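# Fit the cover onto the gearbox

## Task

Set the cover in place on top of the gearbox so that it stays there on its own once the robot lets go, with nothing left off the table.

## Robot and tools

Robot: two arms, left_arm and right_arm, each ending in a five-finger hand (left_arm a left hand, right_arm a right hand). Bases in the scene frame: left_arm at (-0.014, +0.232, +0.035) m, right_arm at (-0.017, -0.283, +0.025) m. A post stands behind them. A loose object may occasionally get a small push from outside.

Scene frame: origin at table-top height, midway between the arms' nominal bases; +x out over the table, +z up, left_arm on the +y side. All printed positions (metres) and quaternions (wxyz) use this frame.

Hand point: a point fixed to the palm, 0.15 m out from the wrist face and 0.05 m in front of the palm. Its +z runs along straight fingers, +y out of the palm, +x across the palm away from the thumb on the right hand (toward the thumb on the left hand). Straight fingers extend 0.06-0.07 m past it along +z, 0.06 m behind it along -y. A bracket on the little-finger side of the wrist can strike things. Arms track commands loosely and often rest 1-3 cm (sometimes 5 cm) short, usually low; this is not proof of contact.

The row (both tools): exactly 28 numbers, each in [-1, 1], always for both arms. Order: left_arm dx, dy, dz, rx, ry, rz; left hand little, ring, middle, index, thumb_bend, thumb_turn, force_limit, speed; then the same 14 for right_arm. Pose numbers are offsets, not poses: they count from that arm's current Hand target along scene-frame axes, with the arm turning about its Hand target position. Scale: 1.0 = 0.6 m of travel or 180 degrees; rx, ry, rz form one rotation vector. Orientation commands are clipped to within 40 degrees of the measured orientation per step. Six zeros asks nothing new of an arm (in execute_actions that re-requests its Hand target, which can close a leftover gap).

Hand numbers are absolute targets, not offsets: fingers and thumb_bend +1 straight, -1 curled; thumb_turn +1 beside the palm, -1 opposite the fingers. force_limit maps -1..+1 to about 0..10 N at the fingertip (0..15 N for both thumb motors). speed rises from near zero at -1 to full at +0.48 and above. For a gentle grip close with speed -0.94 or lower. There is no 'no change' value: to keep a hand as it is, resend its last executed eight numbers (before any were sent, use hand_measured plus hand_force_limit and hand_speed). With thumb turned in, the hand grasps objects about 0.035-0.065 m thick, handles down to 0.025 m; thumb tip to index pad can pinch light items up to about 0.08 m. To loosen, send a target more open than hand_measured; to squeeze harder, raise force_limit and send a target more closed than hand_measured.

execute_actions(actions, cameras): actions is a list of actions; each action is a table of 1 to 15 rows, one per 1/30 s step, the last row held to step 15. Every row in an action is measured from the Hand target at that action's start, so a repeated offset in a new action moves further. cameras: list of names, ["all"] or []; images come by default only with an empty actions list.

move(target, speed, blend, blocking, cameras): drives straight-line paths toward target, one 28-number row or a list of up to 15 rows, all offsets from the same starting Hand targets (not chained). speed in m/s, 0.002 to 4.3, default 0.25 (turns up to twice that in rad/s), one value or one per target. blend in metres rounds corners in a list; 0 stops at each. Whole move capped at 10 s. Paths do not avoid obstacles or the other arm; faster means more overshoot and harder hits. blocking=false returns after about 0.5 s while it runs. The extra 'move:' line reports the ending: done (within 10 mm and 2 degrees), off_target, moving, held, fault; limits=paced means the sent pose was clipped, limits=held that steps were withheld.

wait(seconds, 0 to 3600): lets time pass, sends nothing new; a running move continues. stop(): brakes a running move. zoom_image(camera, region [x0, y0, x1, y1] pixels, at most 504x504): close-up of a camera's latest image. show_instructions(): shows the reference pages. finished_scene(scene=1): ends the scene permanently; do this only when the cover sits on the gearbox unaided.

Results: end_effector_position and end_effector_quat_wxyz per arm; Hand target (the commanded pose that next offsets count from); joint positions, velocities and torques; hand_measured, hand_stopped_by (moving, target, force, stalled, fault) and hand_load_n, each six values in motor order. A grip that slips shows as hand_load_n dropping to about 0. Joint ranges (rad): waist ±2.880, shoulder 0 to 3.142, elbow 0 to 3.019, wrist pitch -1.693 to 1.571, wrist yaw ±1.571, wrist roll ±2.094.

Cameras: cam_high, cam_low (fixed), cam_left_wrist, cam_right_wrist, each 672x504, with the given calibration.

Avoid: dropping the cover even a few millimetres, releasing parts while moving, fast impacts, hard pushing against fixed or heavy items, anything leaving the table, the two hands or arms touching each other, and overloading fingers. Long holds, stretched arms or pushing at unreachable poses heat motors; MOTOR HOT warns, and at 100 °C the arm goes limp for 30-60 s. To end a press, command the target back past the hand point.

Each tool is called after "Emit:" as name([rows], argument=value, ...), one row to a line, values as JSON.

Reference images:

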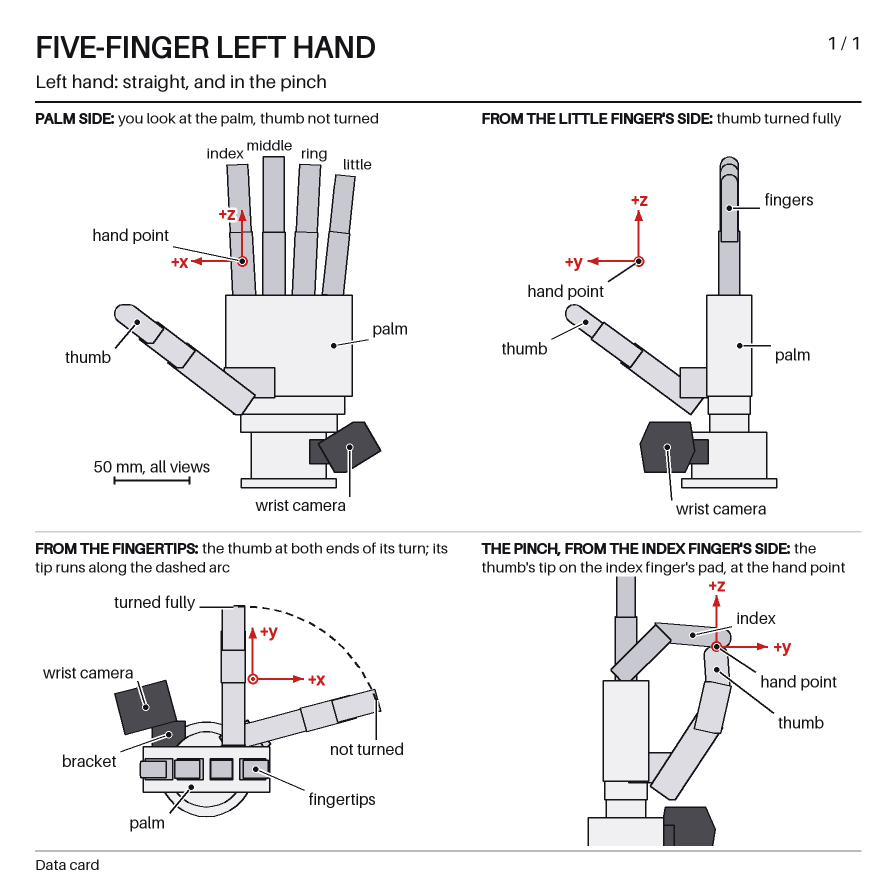

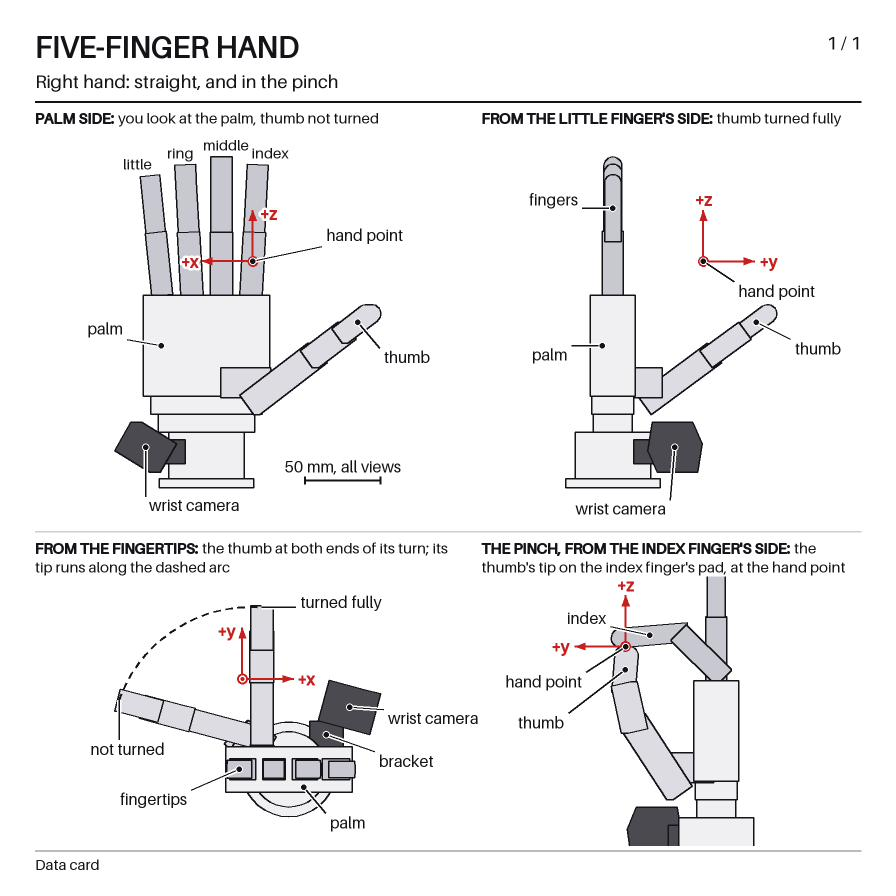

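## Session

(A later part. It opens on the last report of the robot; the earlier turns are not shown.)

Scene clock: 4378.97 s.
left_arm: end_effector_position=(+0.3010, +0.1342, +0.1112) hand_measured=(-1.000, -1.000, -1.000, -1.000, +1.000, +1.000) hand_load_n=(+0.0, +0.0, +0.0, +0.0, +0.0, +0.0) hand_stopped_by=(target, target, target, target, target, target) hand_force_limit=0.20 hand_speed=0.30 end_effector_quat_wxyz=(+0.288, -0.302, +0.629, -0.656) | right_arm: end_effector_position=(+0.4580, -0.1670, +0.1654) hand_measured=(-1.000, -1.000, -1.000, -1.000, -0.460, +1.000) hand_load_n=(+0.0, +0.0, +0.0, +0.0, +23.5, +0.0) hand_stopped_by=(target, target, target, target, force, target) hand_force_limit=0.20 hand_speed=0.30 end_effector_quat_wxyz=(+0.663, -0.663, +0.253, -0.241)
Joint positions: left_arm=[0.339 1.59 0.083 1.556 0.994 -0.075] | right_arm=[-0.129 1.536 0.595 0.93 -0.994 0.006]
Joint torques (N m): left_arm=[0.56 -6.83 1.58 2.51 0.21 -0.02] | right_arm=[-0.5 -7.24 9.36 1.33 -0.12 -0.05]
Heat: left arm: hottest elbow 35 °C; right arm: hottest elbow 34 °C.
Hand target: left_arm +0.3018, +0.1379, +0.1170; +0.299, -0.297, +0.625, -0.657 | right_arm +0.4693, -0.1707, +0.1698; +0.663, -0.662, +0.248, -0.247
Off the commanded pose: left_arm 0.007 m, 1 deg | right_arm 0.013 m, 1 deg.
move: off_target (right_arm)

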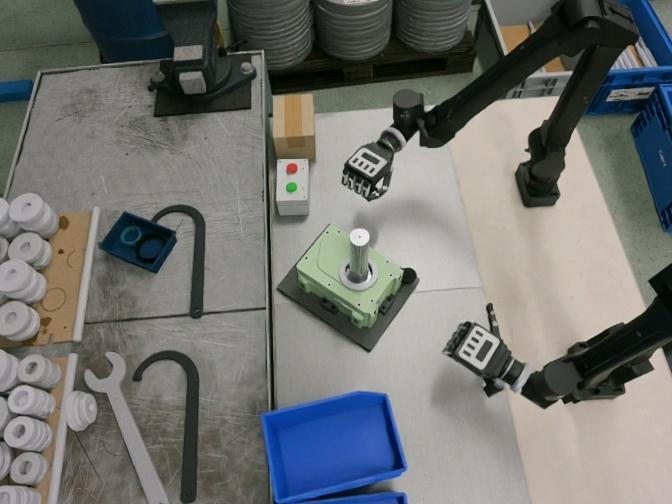

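Emit:
move([
  [0,0,0.0917,0,0,0,-1,-1,-1,-1,1,1,0.2,0.3,0.0748,-0.0663,0,0,0,0,-1,-1,-1,-1,1,1,0.2,0.3],
  [0.2047,-0.2593,0.0917,0,0,0,-1,-1,-1,-1,1,1,0.2,0.3,0.2848,0.1708,0,0,0,0,-1,-1,-1,-1,1,1,0.2,0.3],
  [0.2047,-0.2593,0.0917,0,0,0,-1,-1,-1,-1,1,1,0.2,0.3,0.2412,0.2095,0,0,0,0,-1,-1,-1,-1,1,1,0.2,0.3],
], speed=0.12, cameras=["cam_high"])

Emit:
zoom_image(camera="cam_high", region=[270, 170, 430, 330])

Scene clock: 4397.80 s.
left_arm: end_effector_position=(+0.4140, -0.0095, +0.1590) hand_measured=(-1.000, -1.000, -1.000, -1.000, +1.000, +1.000) hand_load_n=(+0.0, +0.0, +0.0, +0.0, +0.0, +0.0) hand_stopped_by=(target, target, target, target, target, target) hand_force_limit=0.20 hand_speed=0.30 end_effector_quat_wxyz=(+0.289, -0.313, +0.632, -0.648) | right_arm: end_effector_position=(+0.6155, -0.0462, +0.1673) hand_measured=(-1.000, -1.000, -1.000, -1.000, +1.000, +1.000) hand_load_n=(+0.0, +0.0, +0.0, +0.0, +0.0, +0.0) hand_stopped_by=(target, target, target, target, target, target) hand_force_limit=0.20 hand_speed=0.30 end_effector_quat_wxyz=(+0.661, -0.664, +0.253, -0.242)
Joint positions: left_arm=[-0.243 1.47 0.412 1.065 0.395 -0.043] | right_arm=[0.139 1.847 1.058 0.777 -0.723 0.006]
Joint torques (N m): left_arm=[-1.14 -8.23 7.25 2.63 -0.08 0.1] | right_arm=[0.32 -14.04 7.56 2.35 0.1 -0.04]
Heat: left arm: hottest elbow 35 °C; right arm: hottest elbow 34 °C.
Hand target: left_arm +0.4246, -0.0177, +0.1719; +0.299, -0.298, +0.625, -0.657 | right_arm +0.6141, -0.0451, +0.1701; +0.663, -0.662, +0.248, -0.248
Off the commanded pose: left_arm 0.019 m, 3 deg | right_arm 0.003 m, 1 deg.
move: off_target (left_arm)

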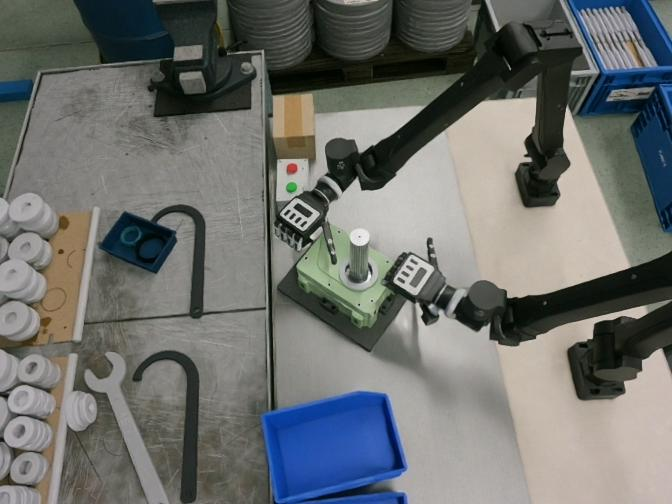

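Scaled by 3.150 from the camera's image (finer frame: 960x720).

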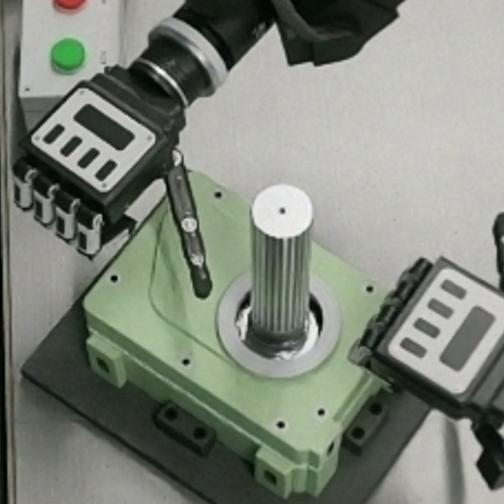

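Emit:
move([
  [0.025,-0.0221,0,0,0,0,-1,-1,-1,-1,1,1,0.2,0.3,-0.0225,0.0199,0,0,0,0,-1,-1,-1,-1,1,1,0.2,0.3],
  [0.025,-0.0221,-0.07,0,0,0,-1,-1,-1,-1,1,1,0.2,0.3,-0.0225,0.0199,-0.07,0,0,0,-1,-1,-1,-1,1,1,0.2,0.3],
], speed=0.08, cameras=["cam_high"])

Emit:
zoom_image(camera="cam_high", region=[270, 190, 430, 350])

Scene clock: 4409.30 s.
left_arm: end_effector_position=(+0.4349, -0.0228, +0.1207) hand_measured=(-1.000, -1.000, -1.000, -1.000, +1.000, +1.000) hand_load_n=(+0.0, +0.0, +0.0, +0.0, +0.0, -0.5) hand_stopped_by=(target, target, target, target, target, target) hand_force_limit=0.20 hand_speed=0.30 end_effector_quat_wxyz=(+0.291, -0.312, +0.631, -0.648) | right_arm: end_effector_position=(+0.6020, -0.0372, +0.1343) hand_measured=(-1.000, -1.000, -1.000, -1.000, +1.000, +1.000) hand_load_n=(+0.0, +0.0, +0.0, +0.0, +0.0, +0.0) hand_stopped_by=(target, target, target, target, target, target) hand_force_limit=0.20 hand_speed=0.30 end_effector_quat_wxyz=(+0.662, -0.661, +0.252, -0.247)
Joint positions: left_arm=[-0.264 1.675 0.46 1.226 0.372 -0.041] | right_arm=[0.161 1.895 1.001 0.891 -0.697 0.006]
Joint torques (N m): left_arm=[-1.38 -10.64 5.23 2.92 -0.09 0.1] | right_arm=[0.85 -13.04 7.35 2.58 0.08 -0.02]
Heat: left arm: hottest elbow 36 °C; right arm: hottest elbow 34 °C.
Hand target: left_arm +0.4396, -0.0309, +0.1297; +0.299, -0.298, +0.625, -0.657 | right_arm +0.6007, -0.0332, +0.1281; +0.663, -0.662, +0.248, -0.248
Off the commanded pose: left_arm 0.013 m, 2 deg | right_arm 0.008 m, 1 deg.
move: off_target (left_arm)

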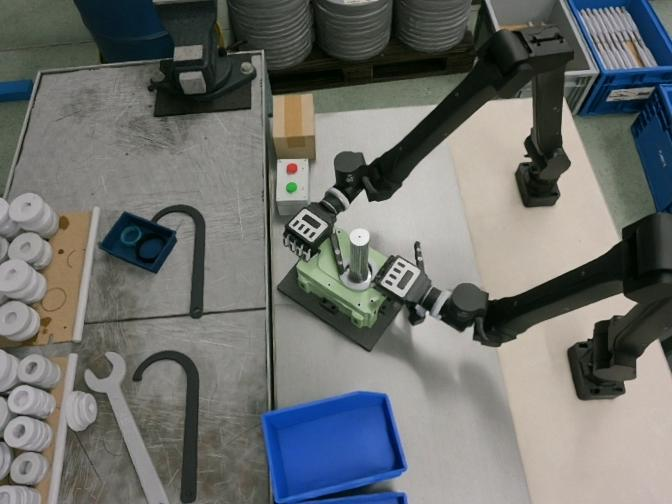

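Scaled by 3.150 from the camera's image (finer frame: 960x720).

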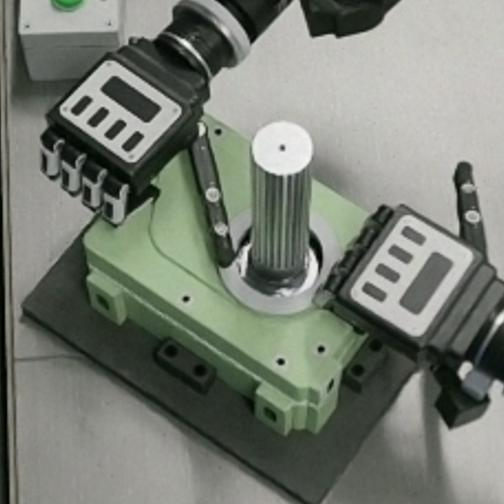

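Emit:
move(target=[0,0,-0.09,0,0,0,-1,-1,-1,-1,1,1,0.2,0.3,0,0,-0.11,0,0,0,-1,-1,-1,-1,1,1,0.2,0.3], speed=0.05, cameras=["cam_high","cam_low"])

Emit:
zoom_image(camera="cam_high", region=[292, 245, 342, 295])

Emit:
zoom_image(camera="cam_low", region=[300, 225, 400, 300])

Scene clock: 4416.23 s.
left_arm: end_effector_position=(+0.4367, -0.0256, +0.1116) hand_measured=(-1.000, -1.000, -1.000, -1.000, +1.000, +1.000) hand_load_n=(+0.0, +0.0, +0.0, -2.0, +0.0, +0.0) hand_stopped_by=(target, target, target, target, target, target) hand_force_limit=0.20 hand_speed=0.30 end_effector_quat_wxyz=(-0.309, +0.288, -0.600, +0.679) | right_arm: end_effector_position=(+0.6056, -0.0333, +0.1250) hand_measured=(-1.000, -1.000, -1.000, -1.000, +1.000, +1.000) hand_load_n=(+0.0, +0.0, -3.0, +0.0, +0.5, +0.0) hand_stopped_by=(target, target, target, target, target, target) hand_force_limit=0.20 hand_speed=0.30 end_effector_quat_wxyz=(+0.689, -0.636, +0.231, -0.261)
Joint positions: left_arm=[-0.264 1.83 0.46 1.493 0.376 -0.066] | right_arm=[0.161 1.975 1.001 1.085 -0.703 0.06]
Joint torques (N m): left_arm=[-1.14 -6.07 4.21 0.5 -0.17 0.32] | right_arm=[1.03 -8.47 5.37 0.87 0.22 -0.57]
Heat: left arm: hottest elbow 36 °C; right arm: hottest elbow 34 °C.
Hand target: left_arm +0.4397, -0.0309, +0.0759; -0.299, +0.298, -0.625, +0.657 | right_arm +0.6007, -0.0332, +0.0622; +0.663, -0.662, +0.248, -0.248
Off the commanded pose: left_arm 0.036 m, 4 deg | right_arm 0.063 m, 5 deg.
move: off_target (left_arm, right_arm)

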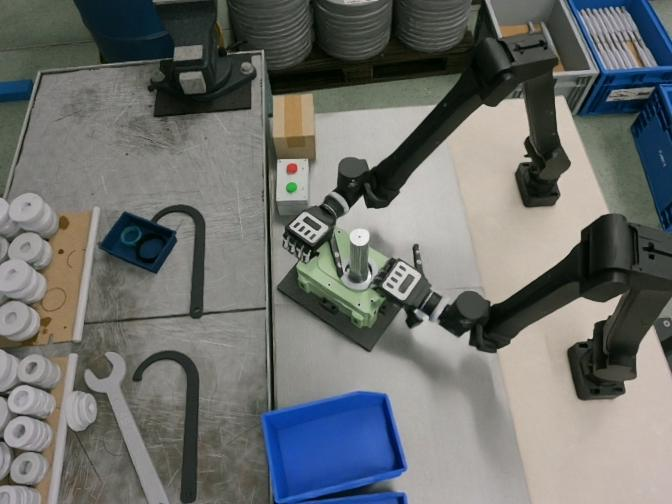

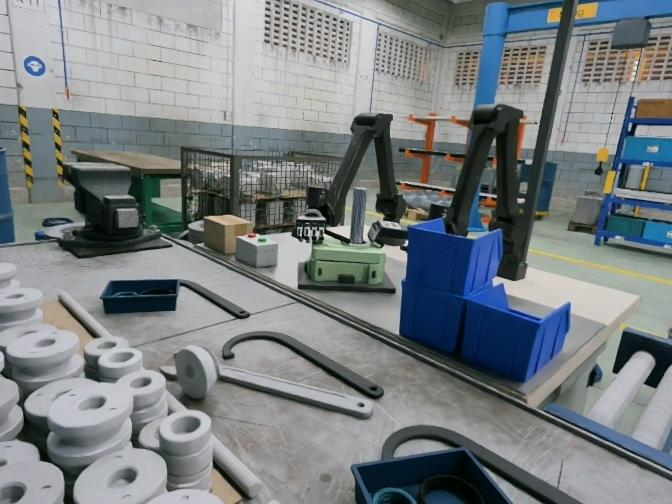

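Scaled by 10.080 from the camera's image (finer frame: 960x720).

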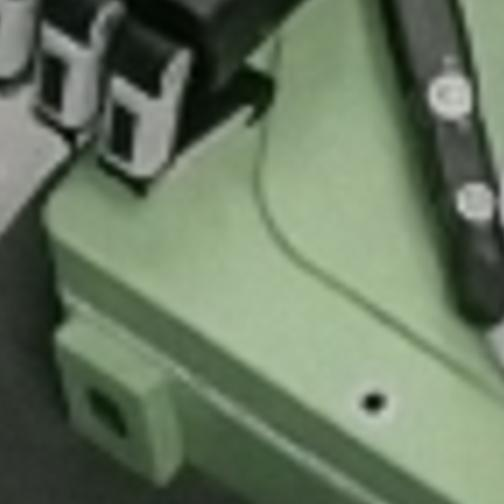

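Scaled by 5.040 from the camera's image (finer frame: 960x720).

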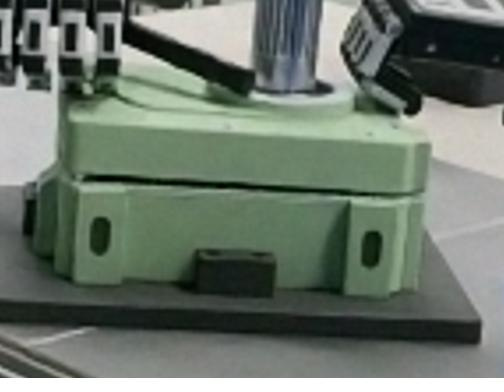

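Emit:
move(target=[0,0,-0.05,0,0,0,-1,-1,-1,-1,1,1,0.2,0.3,0.01,-0.01,-0.18,0,0,0,-1,-1,-1,-1,1,1,0.2,0.3], speed=0.06, cameras=["cam_high","cam_low"])

Emit:
zoom_image(camera="cam_high", region=[292, 245, 342, 295])

Emit:
zoom_image(camera="cam_low", region=[300, 225, 400, 300])

Scene clock: 4422.93 s.
left_arm: end_effector_position=(+0.4359, -0.0269, +0.1118) hand_measured=(-1.000, -1.000, -1.000, -1.000, +1.000, +1.000) hand_load_n=(+0.0, +0.0, +0.0, -2.5, +0.0, +0.0) hand_stopped_by=(target, target, target, target, target, target) hand_force_limit=0.20 hand_speed=0.30 end_effector_quat_wxyz=(-0.312, +0.282, -0.585, +0.694) | right_arm: end_effector_position=(+0.6058, -0.0293, +0.1223) hand_measured=(-1.000, -1.000, -1.000, -1.000, +1.000, +1.000) hand_load_n=(+0.0, +0.0, -8.0, +0.5, +0.0, +0.0) hand_stopped_by=(target, target, target, target, target, target) hand_force_limit=0.20 hand_speed=0.30 end_effector_quat_wxyz=(+0.740, -0.587, +0.195, -0.264)
Joint positions: left_arm=[-0.264 1.882 0.463 1.589 0.377 -0.09] | right_arm=[0.152 2.1 1.032 1.389 -0.736 0.198]
Joint torques (N m): left_arm=[-1.14 -1.26 3.92 0.84 -0.04 0.52] | right_arm=[-0.73 -0.56 2.07 -1.78 -0.02 -1.74]
Heat: left arm: hottest elbow 36 °C; right arm: hottest elbow 34 °C.
Hand target: left_arm +0.4397, -0.0309, +0.0459; -0.299, +0.298, -0.625, +0.657 | right_arm +0.6065, -0.0391, -0.0459; +0.663, -0.662, +0.248, -0.247
Off the commanded pose: left_arm 0.066 m, 7 deg | right_arm 0.168 m, 14 deg.
joint read past its limit (left arm) — joint 4 (wrist pitch), upper limit.
move: off_target (left_arm, right_arm)

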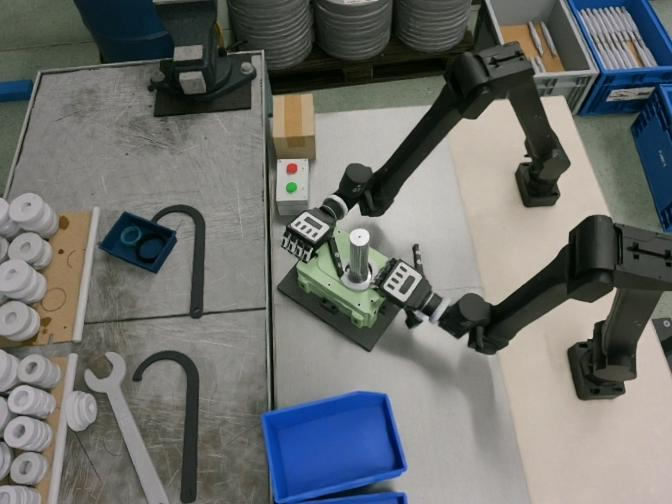

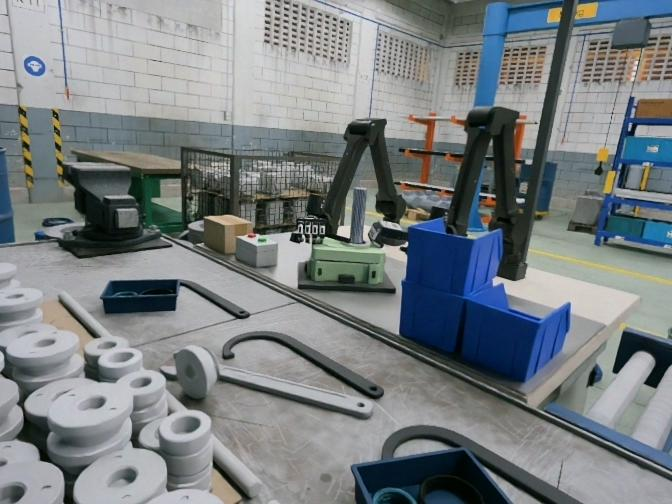

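Scaled by 10.080 from the camera's image (finer frame: 960x720).

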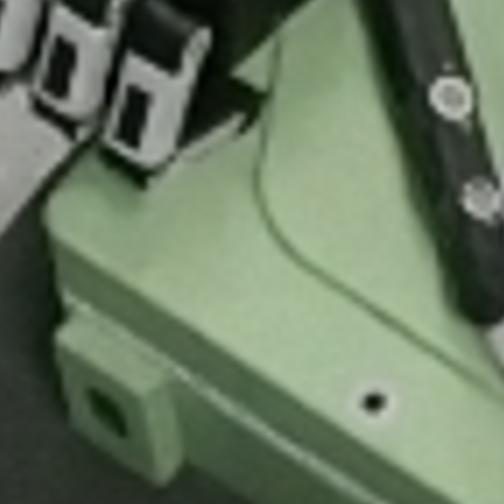

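Scaled by 5.040 from the camera's image (finer frame: 960x720).

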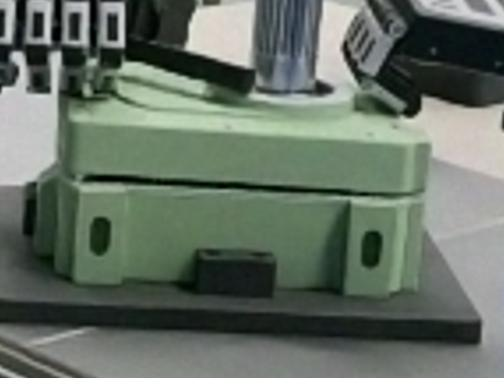

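Emit:
move([
  [0,0,0.05,0,0,0,-1,-1,-1,-1,1,1,0.2,0.3,0,0,0.18,0,0,0,-1,-1,-1,-1,1,1,0.2,0.3],
  [0,0,0.2083,0,0,0,-1,-1,-1,-1,1,1,0.2,0.3,0,0,0.3583,0,0,0,-1,-1,-1,-1,1,1,0.2,0.3],
  [-0.1436,0.1271,0.2083,0,0,0,-1,-1,-1,-1,1,1,0.2,0.3,0.0562,-0.0497,0.3583,0,0,0,-1,-1,-1,-1,1,1,0.2,0.3],
], speed=0.12, cameras=["cam_high"])

Scene clock: 4479.47 s.
left_arm: end_effector_position=(+0.3518, +0.0408, +0.1688) hand_measured=(-1.000, -1.000, -1.000, -1.000, +1.000, +1.000) hand_load_n=(+0.0, +0.0, +0.0, +0.0, +0.0, +0.0) hand_stopped_by=(target, target, target, target, target, target) hand_force_limit=0.20 hand_speed=0.30 end_effector_quat_wxyz=(+0.295, -0.295, +0.627, -0.658) | right_arm: end_effector_position=(+0.6260, -0.0643, +0.1685) hand_measured=(-1.000, -1.000, -1.000, -1.000, +1.000, +1.000) hand_load_n=(+0.5, +0.5, +0.0, +0.0, +0.0, -0.5) hand_stopped_by=(target, target, target, target, target, target) hand_force_limit=0.20 hand_speed=0.30 end_effector_quat_wxyz=(+0.664, -0.662, +0.249, -0.242)
Joint positions: left_arm=[-0.107 1.269 0.225 1.09 0.548 -0.042] | right_arm=[0.102 1.866 1.086 0.78 -0.767 0.01]
Joint torques (N m): left_arm=[0.67 -6.18 5.18 1.55 0.21 0.02] | right_arm=[-0.09 -12.75 11.23 0.96 -0.11 -0.09]
Heat: left arm: hottest elbow 36 °C; right arm: hottest elbow 32 °C.
Hand target: left_arm +0.3536, +0.0454, +0.1709; +0.299, -0.297, +0.625, -0.657 | right_arm +0.6402, -0.0688, +0.1690; +0.663, -0.662, +0.248, -0.247
Off the commanded pose: left_arm 0.005 m, 1 deg | right_arm 0.015 m, 1 deg.
move: off_target (right_arm)

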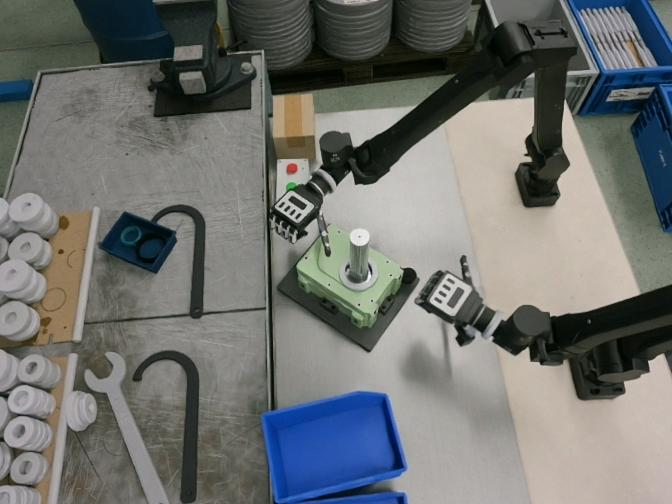

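Emit:
move([
  [0,0,0,0,0,0,1,1,1,1,1,1,0.2,0.3,-0.0995,-0.1123,0,0,0,0,-1,-1,-1,-1,1,1,0.2,0.3],
  [0,0,0,0,0,0,1,1,1,1,1,-1,0.2,0.3,-0.1807,-0.0405,0,0,0,0,-1,-1,-1,-1,1,1,0.2,0.3],
  [0,0,0,0,0,0,1,1,1,1,-1,-1,0.2,0.3,-0.1807,-0.0405,0,0,0,0,-1,-1,-1,-1,1,1,0.2,0.3],
  [0,0,0,0,0,0,-1,-1,-1,-1,-1,-1,0.2,0.2,-0.1807,-0.0405,0,0,0,0,-1,-1,-1,-1,1,1,0.2,0.3],
], speed=0.12, cameras=["cam_high","cam_left_wrist"])

Scene clock: 4490.70 s.
left_arm: end_effector_position=(+0.3517, +0.0408, +0.1688) hand_measured=(-1.000, -1.000, +0.352, -0.308, -0.992, -1.000) hand_load_n=(+0.0, +0.0, +5.5, +7.5, +9.0, +6.5) hand_stopped_by=(target, target, force, force, force, target) hand_force_limit=0.20 hand_speed=0.20 end_effector_quat_wxyz=(+0.295, -0.295, +0.627, -0.658) | right_arm: end_effector_position=(+0.5331, -0.0952, +0.1667) hand_measured=(-1.000, -1.000, -1.000, -1.000, +1.000, +1.000) hand_load_n=(+0.0, +0.0, +0.0, +0.0, +0.0, +0.0) hand_stopped_by=(target, target, target, target, target, target) hand_force_limit=0.20 hand_speed=0.30 end_effector_quat_wxyz=(+0.661, -0.663, +0.256, -0.240)
Joint positions: left_arm=[-0.107 1.269 0.225 1.09 0.549 -0.042] | right_arm=[0.055 1.678 0.797 0.866 -0.806 0.008]
Joint torques (N m): left_arm=[0.73 -6.24 5.18 1.58 0.21 0.04] | right_arm=[0.21 -11.52 6.91 2.54 0.1 -0.07]
Heat: left arm: hottest elbow 36 °C; right arm: hottest elbow 33 °C.
Hand target: left_arm +0.3536, +0.0453, +0.1709; +0.299, -0.297, +0.625, -0.657 | right_arm +0.5319, -0.0933, +0.1690; +0.663, -0.662, +0.248, -0.247
Off the commanded pose: left_arm 0.005 m, 1 deg | right_arm 0.003 m, 1 deg.
move: done
cam_left_wrist: T_world_to_cam=[[-0.23609, -0.13223, 0.96269, -0.08362], [-0.90791, -0.32311, -0.26703, 0.38081], [0.34636, -0.93708, -0.04377, 0.03603]] pos_world=[0.31352, 0.14575, 0.18377]

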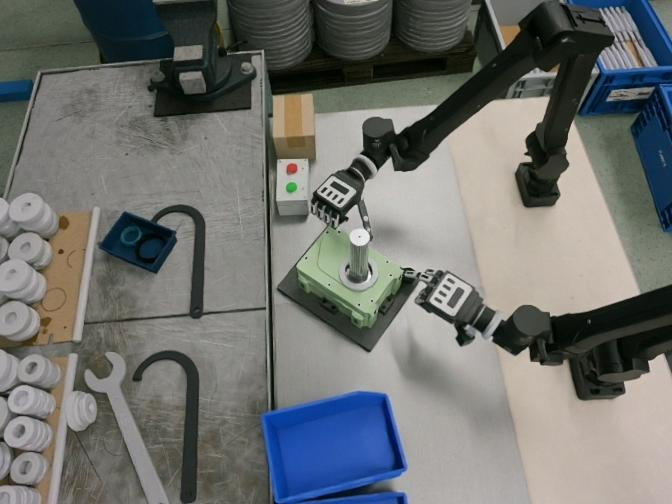

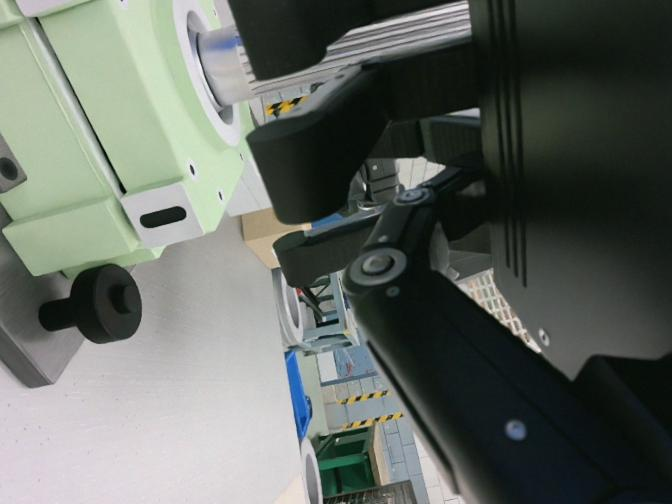

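Emit:
move([
  [0.1105,0.1248,0,0,0,0,-1,-1,-1,-1,-1,-1,0.2,0.2,0,0,0,0,0,0,-1,-1,-1,-1,1,1,0.2,0.3],
  [0.4233,-0.1632,0,0,0,0,-1,-1,-1,-1,-1,-1,0.2,0.2,0,0,0,0,0,0,-1,-1,-1,-1,1,1,0.2,0.3],
], speed=0.12, cameras=["cam_high","cam_low"])

Emit:
zoom_image(camera="cam_high", region=[270, 190, 430, 350])

Scene clock: 4498.30 s.
left_arm: end_effector_position=(+0.5973, -0.0433, +0.1631) hand_measured=(-1.000, -1.000, +0.352, -0.308, -0.992, -1.000) hand_load_n=(+0.0, +0.0, +5.5, +7.5, +8.5, +6.5) hand_stopped_by=(target, target, force, force, force, target) hand_force_limit=0.20 hand_speed=0.20 end_effector_quat_wxyz=(+0.295, -0.306, +0.626, -0.654) | right_arm: end_effector_position=(+0.5331, -0.0952, +0.1667) hand_measured=(-1.000, -1.000, -1.000, -1.000, +1.000, +1.000) hand_load_n=(+0.0, +0.0, +0.0, +0.0, +0.0, -0.5) hand_stopped_by=(target, target, target, target, target, target) hand_force_limit=0.20 hand_speed=0.30 end_effector_quat_wxyz=(+0.661, -0.663, +0.256, -0.240)
Joint positions: left_arm=[-0.2 1.833 0.933 0.933 0.439 -0.046] | right_arm=[0.055 1.678 0.797 0.866 -0.806 0.008]
Joint torques (N m): left_arm=[-1.2 -15.85 8.64 1.37 -0.09 0.11] | right_arm=[0.32 -11.22 7.08 2.61 0.08 -0.05]
Heat: left arm: hottest elbow 36 °C; right arm: hottest elbow 33 °C.
Hand target: left_arm +0.6075, -0.0526, +0.1708; +0.299, -0.297, +0.625, -0.657 | right_arm +0.5319, -0.0933, +0.1690; +0.663, -0.662, +0.248, -0.247
Off the commanded pose: left_arm 0.016 m, 1 deg | right_arm 0.003 m, 1 deg.
move: off_target (left_arm)

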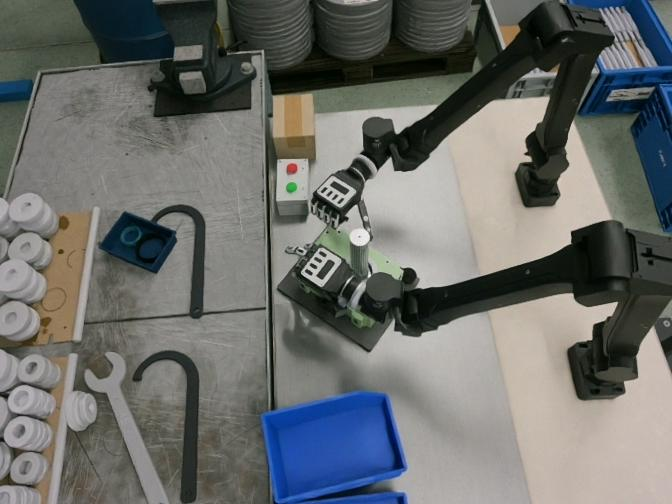

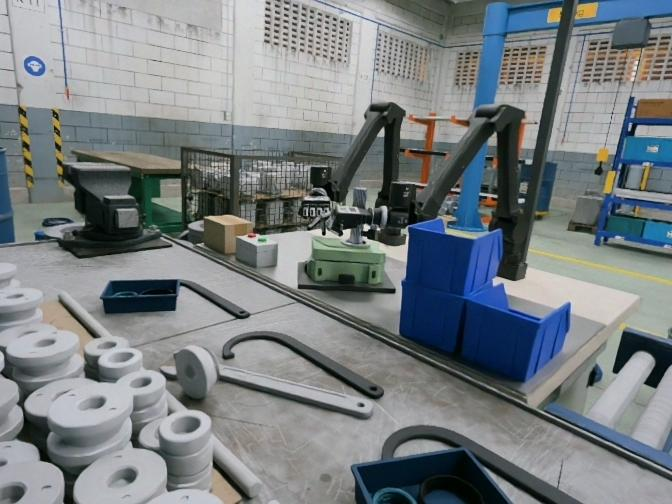

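Scaled by 3.150 from the camera's image (finer frame: 960x720).

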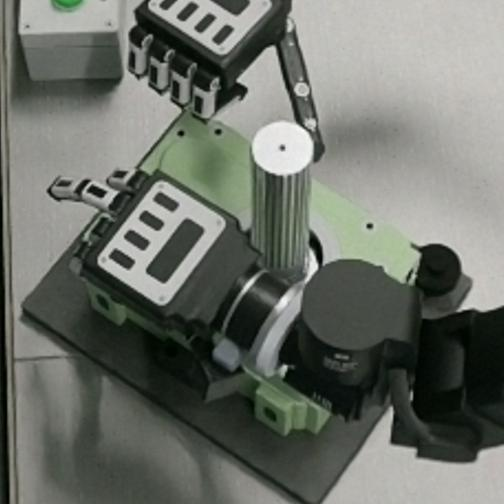

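Emit:
move([
  [0.008,-0.012,-0.07,0,0,0,-1,-1,-1,-1,-1,-1,0.2,0.2,0,0,-0.07,0,0,0,-1,-1,-1,-1,1,1,0.2,0.3],
  [0.008,-0.012,-0.14,0,0,0,-1,-1,-1,-1,-1,-1,0.2,0.2,0,0,-0.15,0,0,0,-1,-1,-1,-1,1,1,0.2,0.3],
], speed=0.06, cameras=["cam_high","cam_low"])

Emit:
zoom_image(camera="cam_high", region=[270, 190, 430, 350])

Emit:
zoom_image(camera="cam_low", region=[290, 215, 400, 300])

Scene clock: 4507.07 s.
left_arm: end_effector_position=(+0.6121, -0.0512, +0.1278) hand_measured=(-1.000, -1.000, +0.352, -0.308, -0.992, -1.000) hand_load_n=(+0.0, +0.0, +5.5, +6.0, +8.5, +6.0) hand_stopped_by=(target, target, force, force, force, target) hand_force_limit=0.20 hand_speed=0.20 end_effector_quat_wxyz=(-0.313, +0.288, -0.605, +0.673) | right_arm: end_effector_position=(+0.5360, -0.0942, +0.1180) hand_measured=(-1.000, -1.000, -1.000, -1.000, +1.000, +1.000) hand_load_n=(+0.0, +0.0, -5.0, -7.0, +0.0, -0.5) hand_stopped_by=(target, target, target, target, target, target) hand_force_limit=0.20 hand_speed=0.30 end_effector_quat_wxyz=(+0.675, -0.650, +0.225, -0.267)
Joint positions: left_arm=[-0.207 1.984 0.964 1.133 0.429 -0.055] | right_arm=[0.055 1.852 0.771 1.161 -0.811 0.014]
Joint torques (N m): left_arm=[-1.32 -12.63 6.11 1.21 -0.12 0.21] | right_arm=[0.38 -7 5.23 1.21 0.33 -0.15]
Heat: left arm: hottest elbow 36 °C; right arm: hottest elbow 33 °C.
Hand target: left_arm +0.6123, -0.0599, +0.0868; -0.299, +0.297, -0.625, +0.657 | right_arm +0.5319, -0.0933, +0.0789; +0.663, -0.662, +0.248, -0.247
Off the commanded pose: left_arm 0.042 m, 3 deg | right_arm 0.039 m, 4 deg.
move: off_target (left_arm, right_arm)

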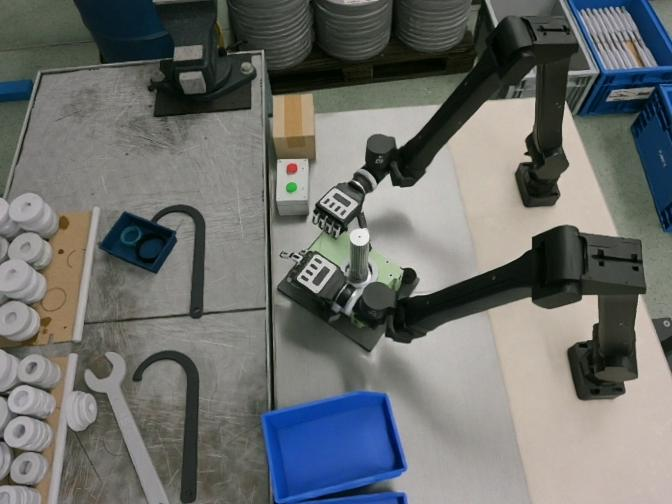

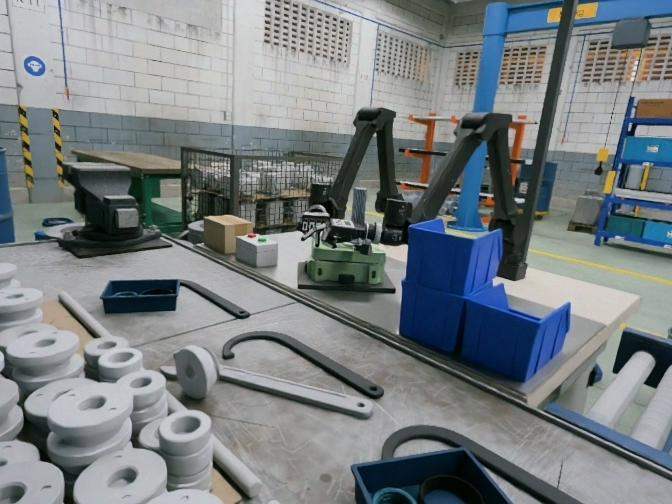

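Scaled by 3.150 from the camera's image (finer frame: 960x720).

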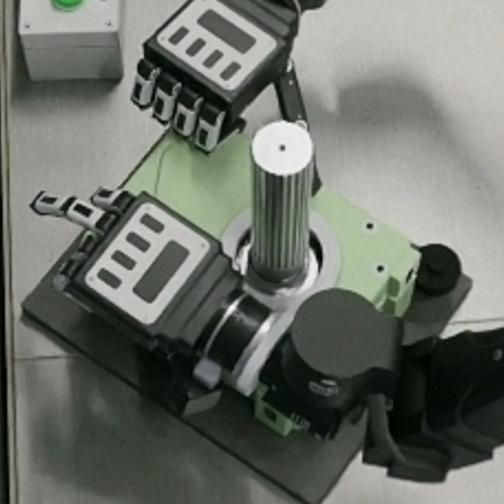

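Scaled by 4.582 from the camera's image (finer frame: 960x720).

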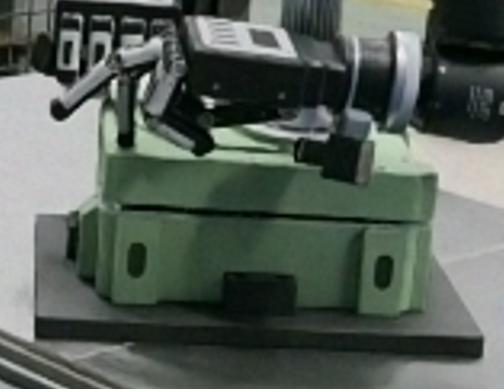

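Emit:
zoom_image(camera="cam_low", region=[305, 245, 355, 285])

Emit:
zoom_image(camera="cam_low", region=[345, 245, 395, 285])

Scaled by 10.080 from the camera's image (finer frame: 960x720).

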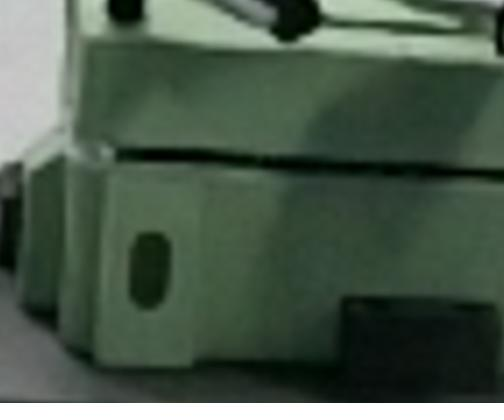

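Scaled by 10.080 from the camera's image (finer frame: 960x720).

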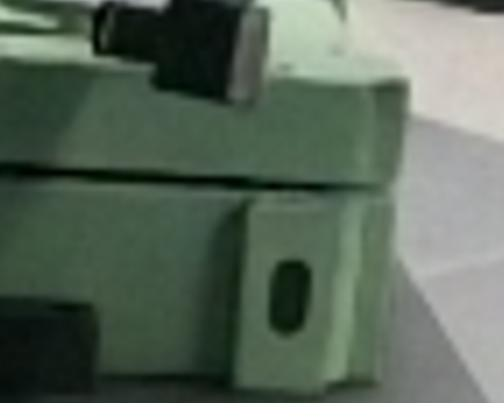

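Emit:
move(target=[0,0,-0.12,0,0,0,-1,-1,-1,-1,-1,-1,0.2,0.2,0,0,-0.1,0,0,0,-1,-1,-1,-1,1,1,0.2,0.3], speed=0.05, cameras=["cam_high","cam_low"])

Emit:
zoom_image(camera="cam_low", region=[305, 245, 355, 285])

Emit:
zoom_image(camera="cam_high", region=[350, 255, 400, 310])

Scene clock: 4515.10 s.
left_arm: end_effector_position=(+0.6163, -0.0552, +0.1213) hand_measured=(-1.000, -1.000, +0.352, -0.308, -0.992, -1.000) hand_load_n=(+0.0, +0.0, +5.5, +4.5, +8.5, +6.5) hand_stopped_by=(target, target, force, force, force, target) hand_force_limit=0.20 hand_speed=0.20 end_effector_quat_wxyz=(-0.330, +0.259, -0.571, +0.705) | right_arm: end_effector_position=(+0.5360, -0.0934, +0.1131) hand_measured=(-1.000, -1.000, -1.000, -1.000, +1.000, +1.000) hand_load_n=(+0.0, +0.0, -6.0, -15.0, -2.0, +0.0) hand_stopped_by=(target, target, target, target, target, target) hand_force_limit=0.20 hand_speed=0.30 end_effector_quat_wxyz=(+0.701, -0.622, +0.207, -0.281)
Joint positions: left_arm=[-0.207 2.084 0.986 1.336 0.436 -0.089] | right_arm=[0.05 1.942 0.772 1.377 -0.815 0.093]
Joint torques (N m): left_arm=[-1.03 -8.06 3.86 -0.73 -0.13 0.51] | right_arm=[0.5 -2.37 3.63 -1.02 0.13 -0.81]
Heat: left arm: hottest elbow 37 °C; right arm: hottest elbow 33 °C.
Hand target: left_arm +0.6122, -0.0599, +0.0148; -0.299, +0.297, -0.625, +0.657 | right_arm +0.5319, -0.0931, +0.0191; +0.663, -0.662, +0.247, -0.247
Off the commanded pose: left_arm 0.107 m, 10 deg | right_arm 0.094 m, 9 deg.
move: off_target (left_arm, right_arm)

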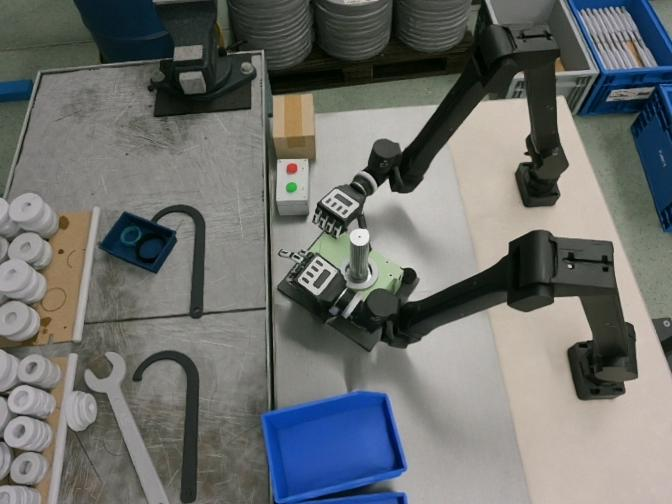

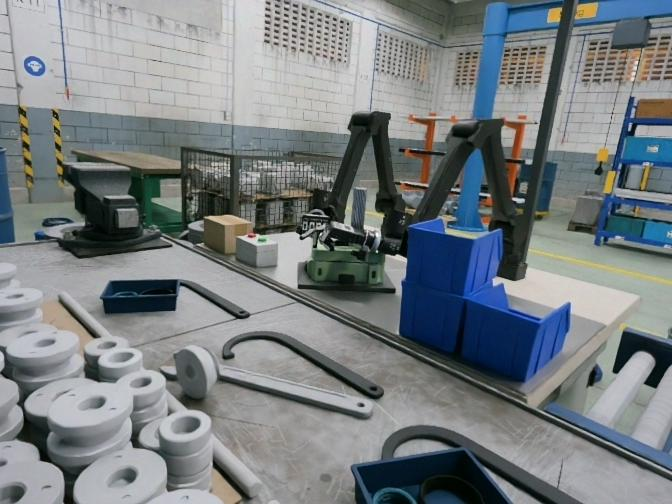

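Scaled by 10.080 from the camera's image (finer frame: 960x720).

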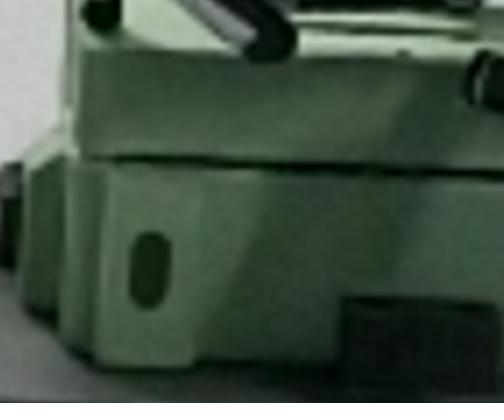

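Scaled by 9.164 from the camera's image (finer frame: 960x720).

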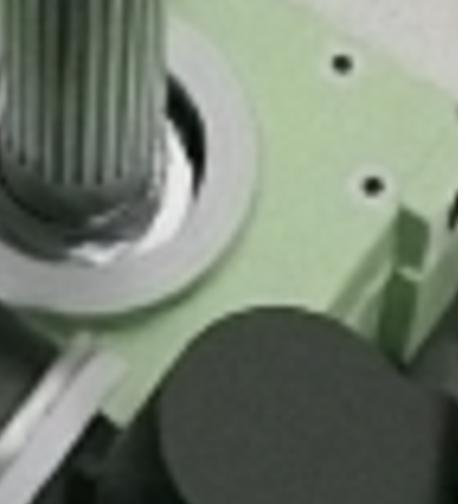

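Emit:
zoom_image(camera="cam_low", region=[345, 245, 395, 285])

Emit:
zoom_image(camera="cam_high", region=[280, 210, 400, 330])

Scaled by 10.080 from the camera's image (finer frame: 960x720).

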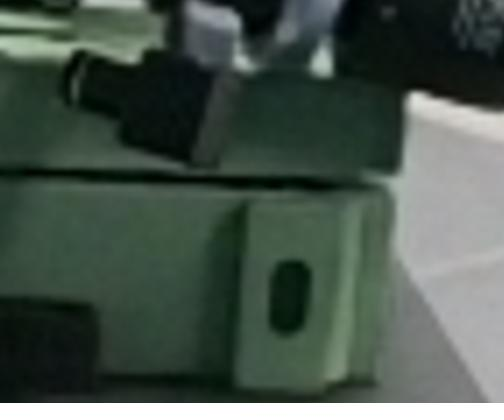

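Scaled by 4.200 from the camera's image (finer frame: 960x720).

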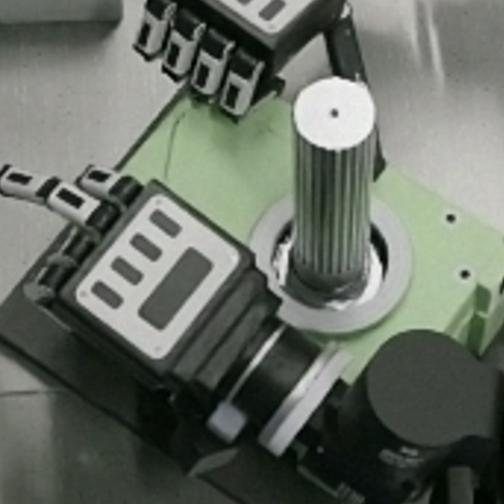

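Emit:
move([
  [0,0,0.26,0,0,0,-1,-1,-1,-1,-1,-1,0.2,0.2,0,0,0.02,0,0,0,-1,-1,-1,-1,1,1,0.2,0.3],
  [-0.3333,0.295,0.26,0,0,0,-1,-1,-1,-1,-1,-1,0.2,0.2,0,0,0.02,0,0,0,-1,-1,-1,-1,1,1,0.2,0.3],
], speed=0.12, cameras=["cam_high","cam_low"])

Emit:
zoom_image(camera="cam_low", region=[300, 225, 400, 300])

Emit:
zoom_image(camera="cam_high", region=[350, 255, 400, 310])

Emit:
zoom_image(camera="cam_high", region=[292, 245, 342, 295])

Scene clock: 4537.10 s.
left_arm: end_effector_position=(+0.4109, +0.1127, +0.1623) hand_measured=(-1.000, -1.000, +0.352, -0.306, -0.992, -1.000) hand_load_n=(+0.0, +0.0, +5.5, +7.5, +8.5, +6.0) hand_stopped_by=(target, target, force, force, force, target) hand_force_limit=0.20 hand_speed=0.20 end_effector_quat_wxyz=(+0.288, -0.303, +0.631, -0.654) | right_arm: end_effector_position=(+0.5361, -0.0936, +0.1133) hand_measured=(-1.000, -1.000, -1.000, -1.000, +1.000, +1.000) hand_load_n=(+0.0, +0.0, -5.5, -14.5, -2.0, +0.0) hand_stopped_by=(target, target, target, target, target, target) hand_force_limit=0.20 hand_speed=0.30 end_effector_quat_wxyz=(+0.701, -0.622, +0.208, -0.280)
Joint positions: left_arm=[0.164 1.442 0.375 1.096 0.818 -0.055] | right_arm=[0.05 1.94 0.772 1.375 -0.815 0.093]
Joint torques (N m): left_arm=[0.38 -9.29 4.88 2.61 0.22 -0.01] | right_arm=[0.26 -4.48 3.99 -2.03 0.13 -0.83]
Heat: left arm: hottest elbow 37 °C; right arm: hottest elbow 32 °C.
Hand target: left_arm +0.4123, +0.1171, +0.1709; +0.299, -0.297, +0.625, -0.657 | right_arm +0.5319, -0.0933, +0.0310; +0.663, -0.662, +0.248, -0.247
Off the commanded pose: left_arm 0.010 m, 2 deg | right_arm 0.082 m, 9 deg.
move: off_target (right_arm)

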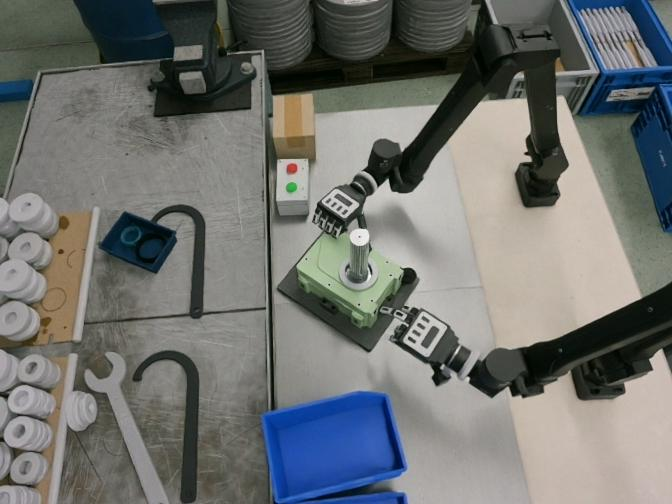

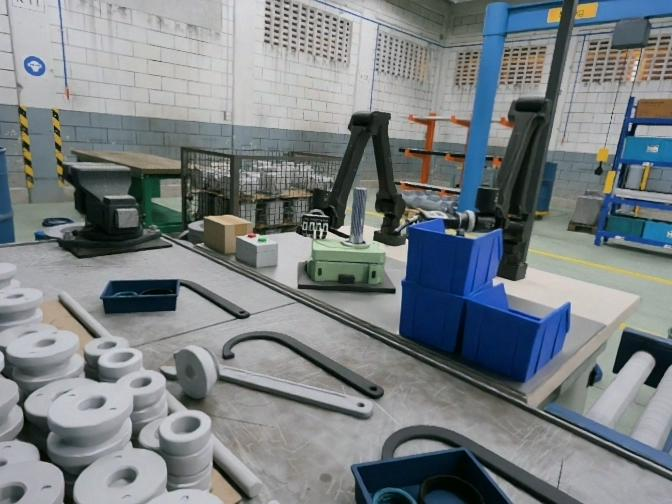

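Scaled by 5.040 from the camera's image (finer frame: 960x720).

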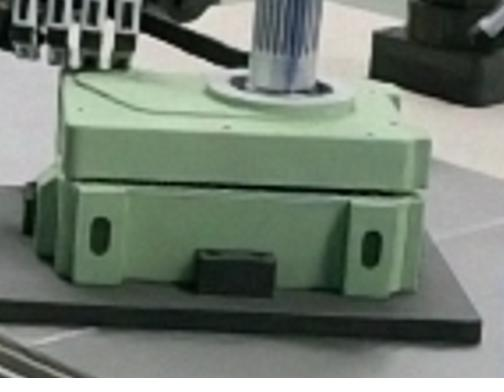

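Scaled by 9.164 from the camera's image (finer frame: 960x720).

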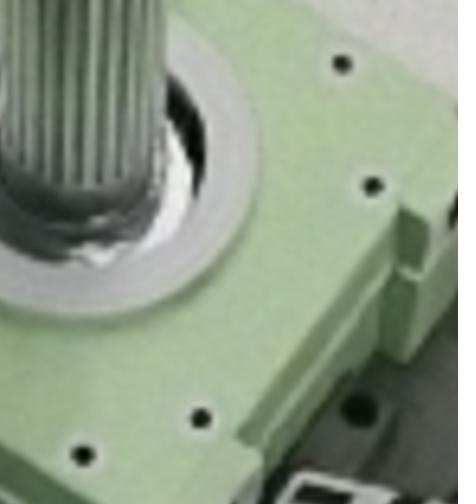

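Scaled by 10.080 from the camera's image (finer frame: 960x720).

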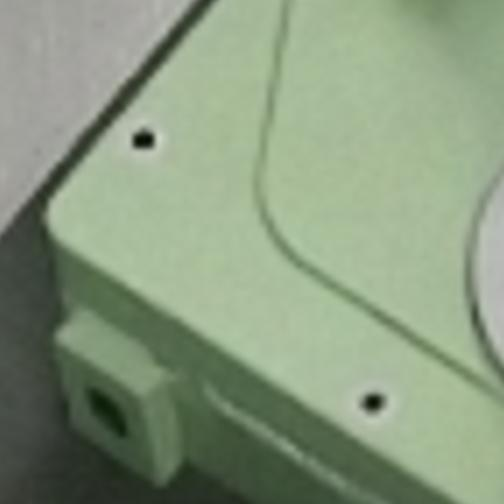

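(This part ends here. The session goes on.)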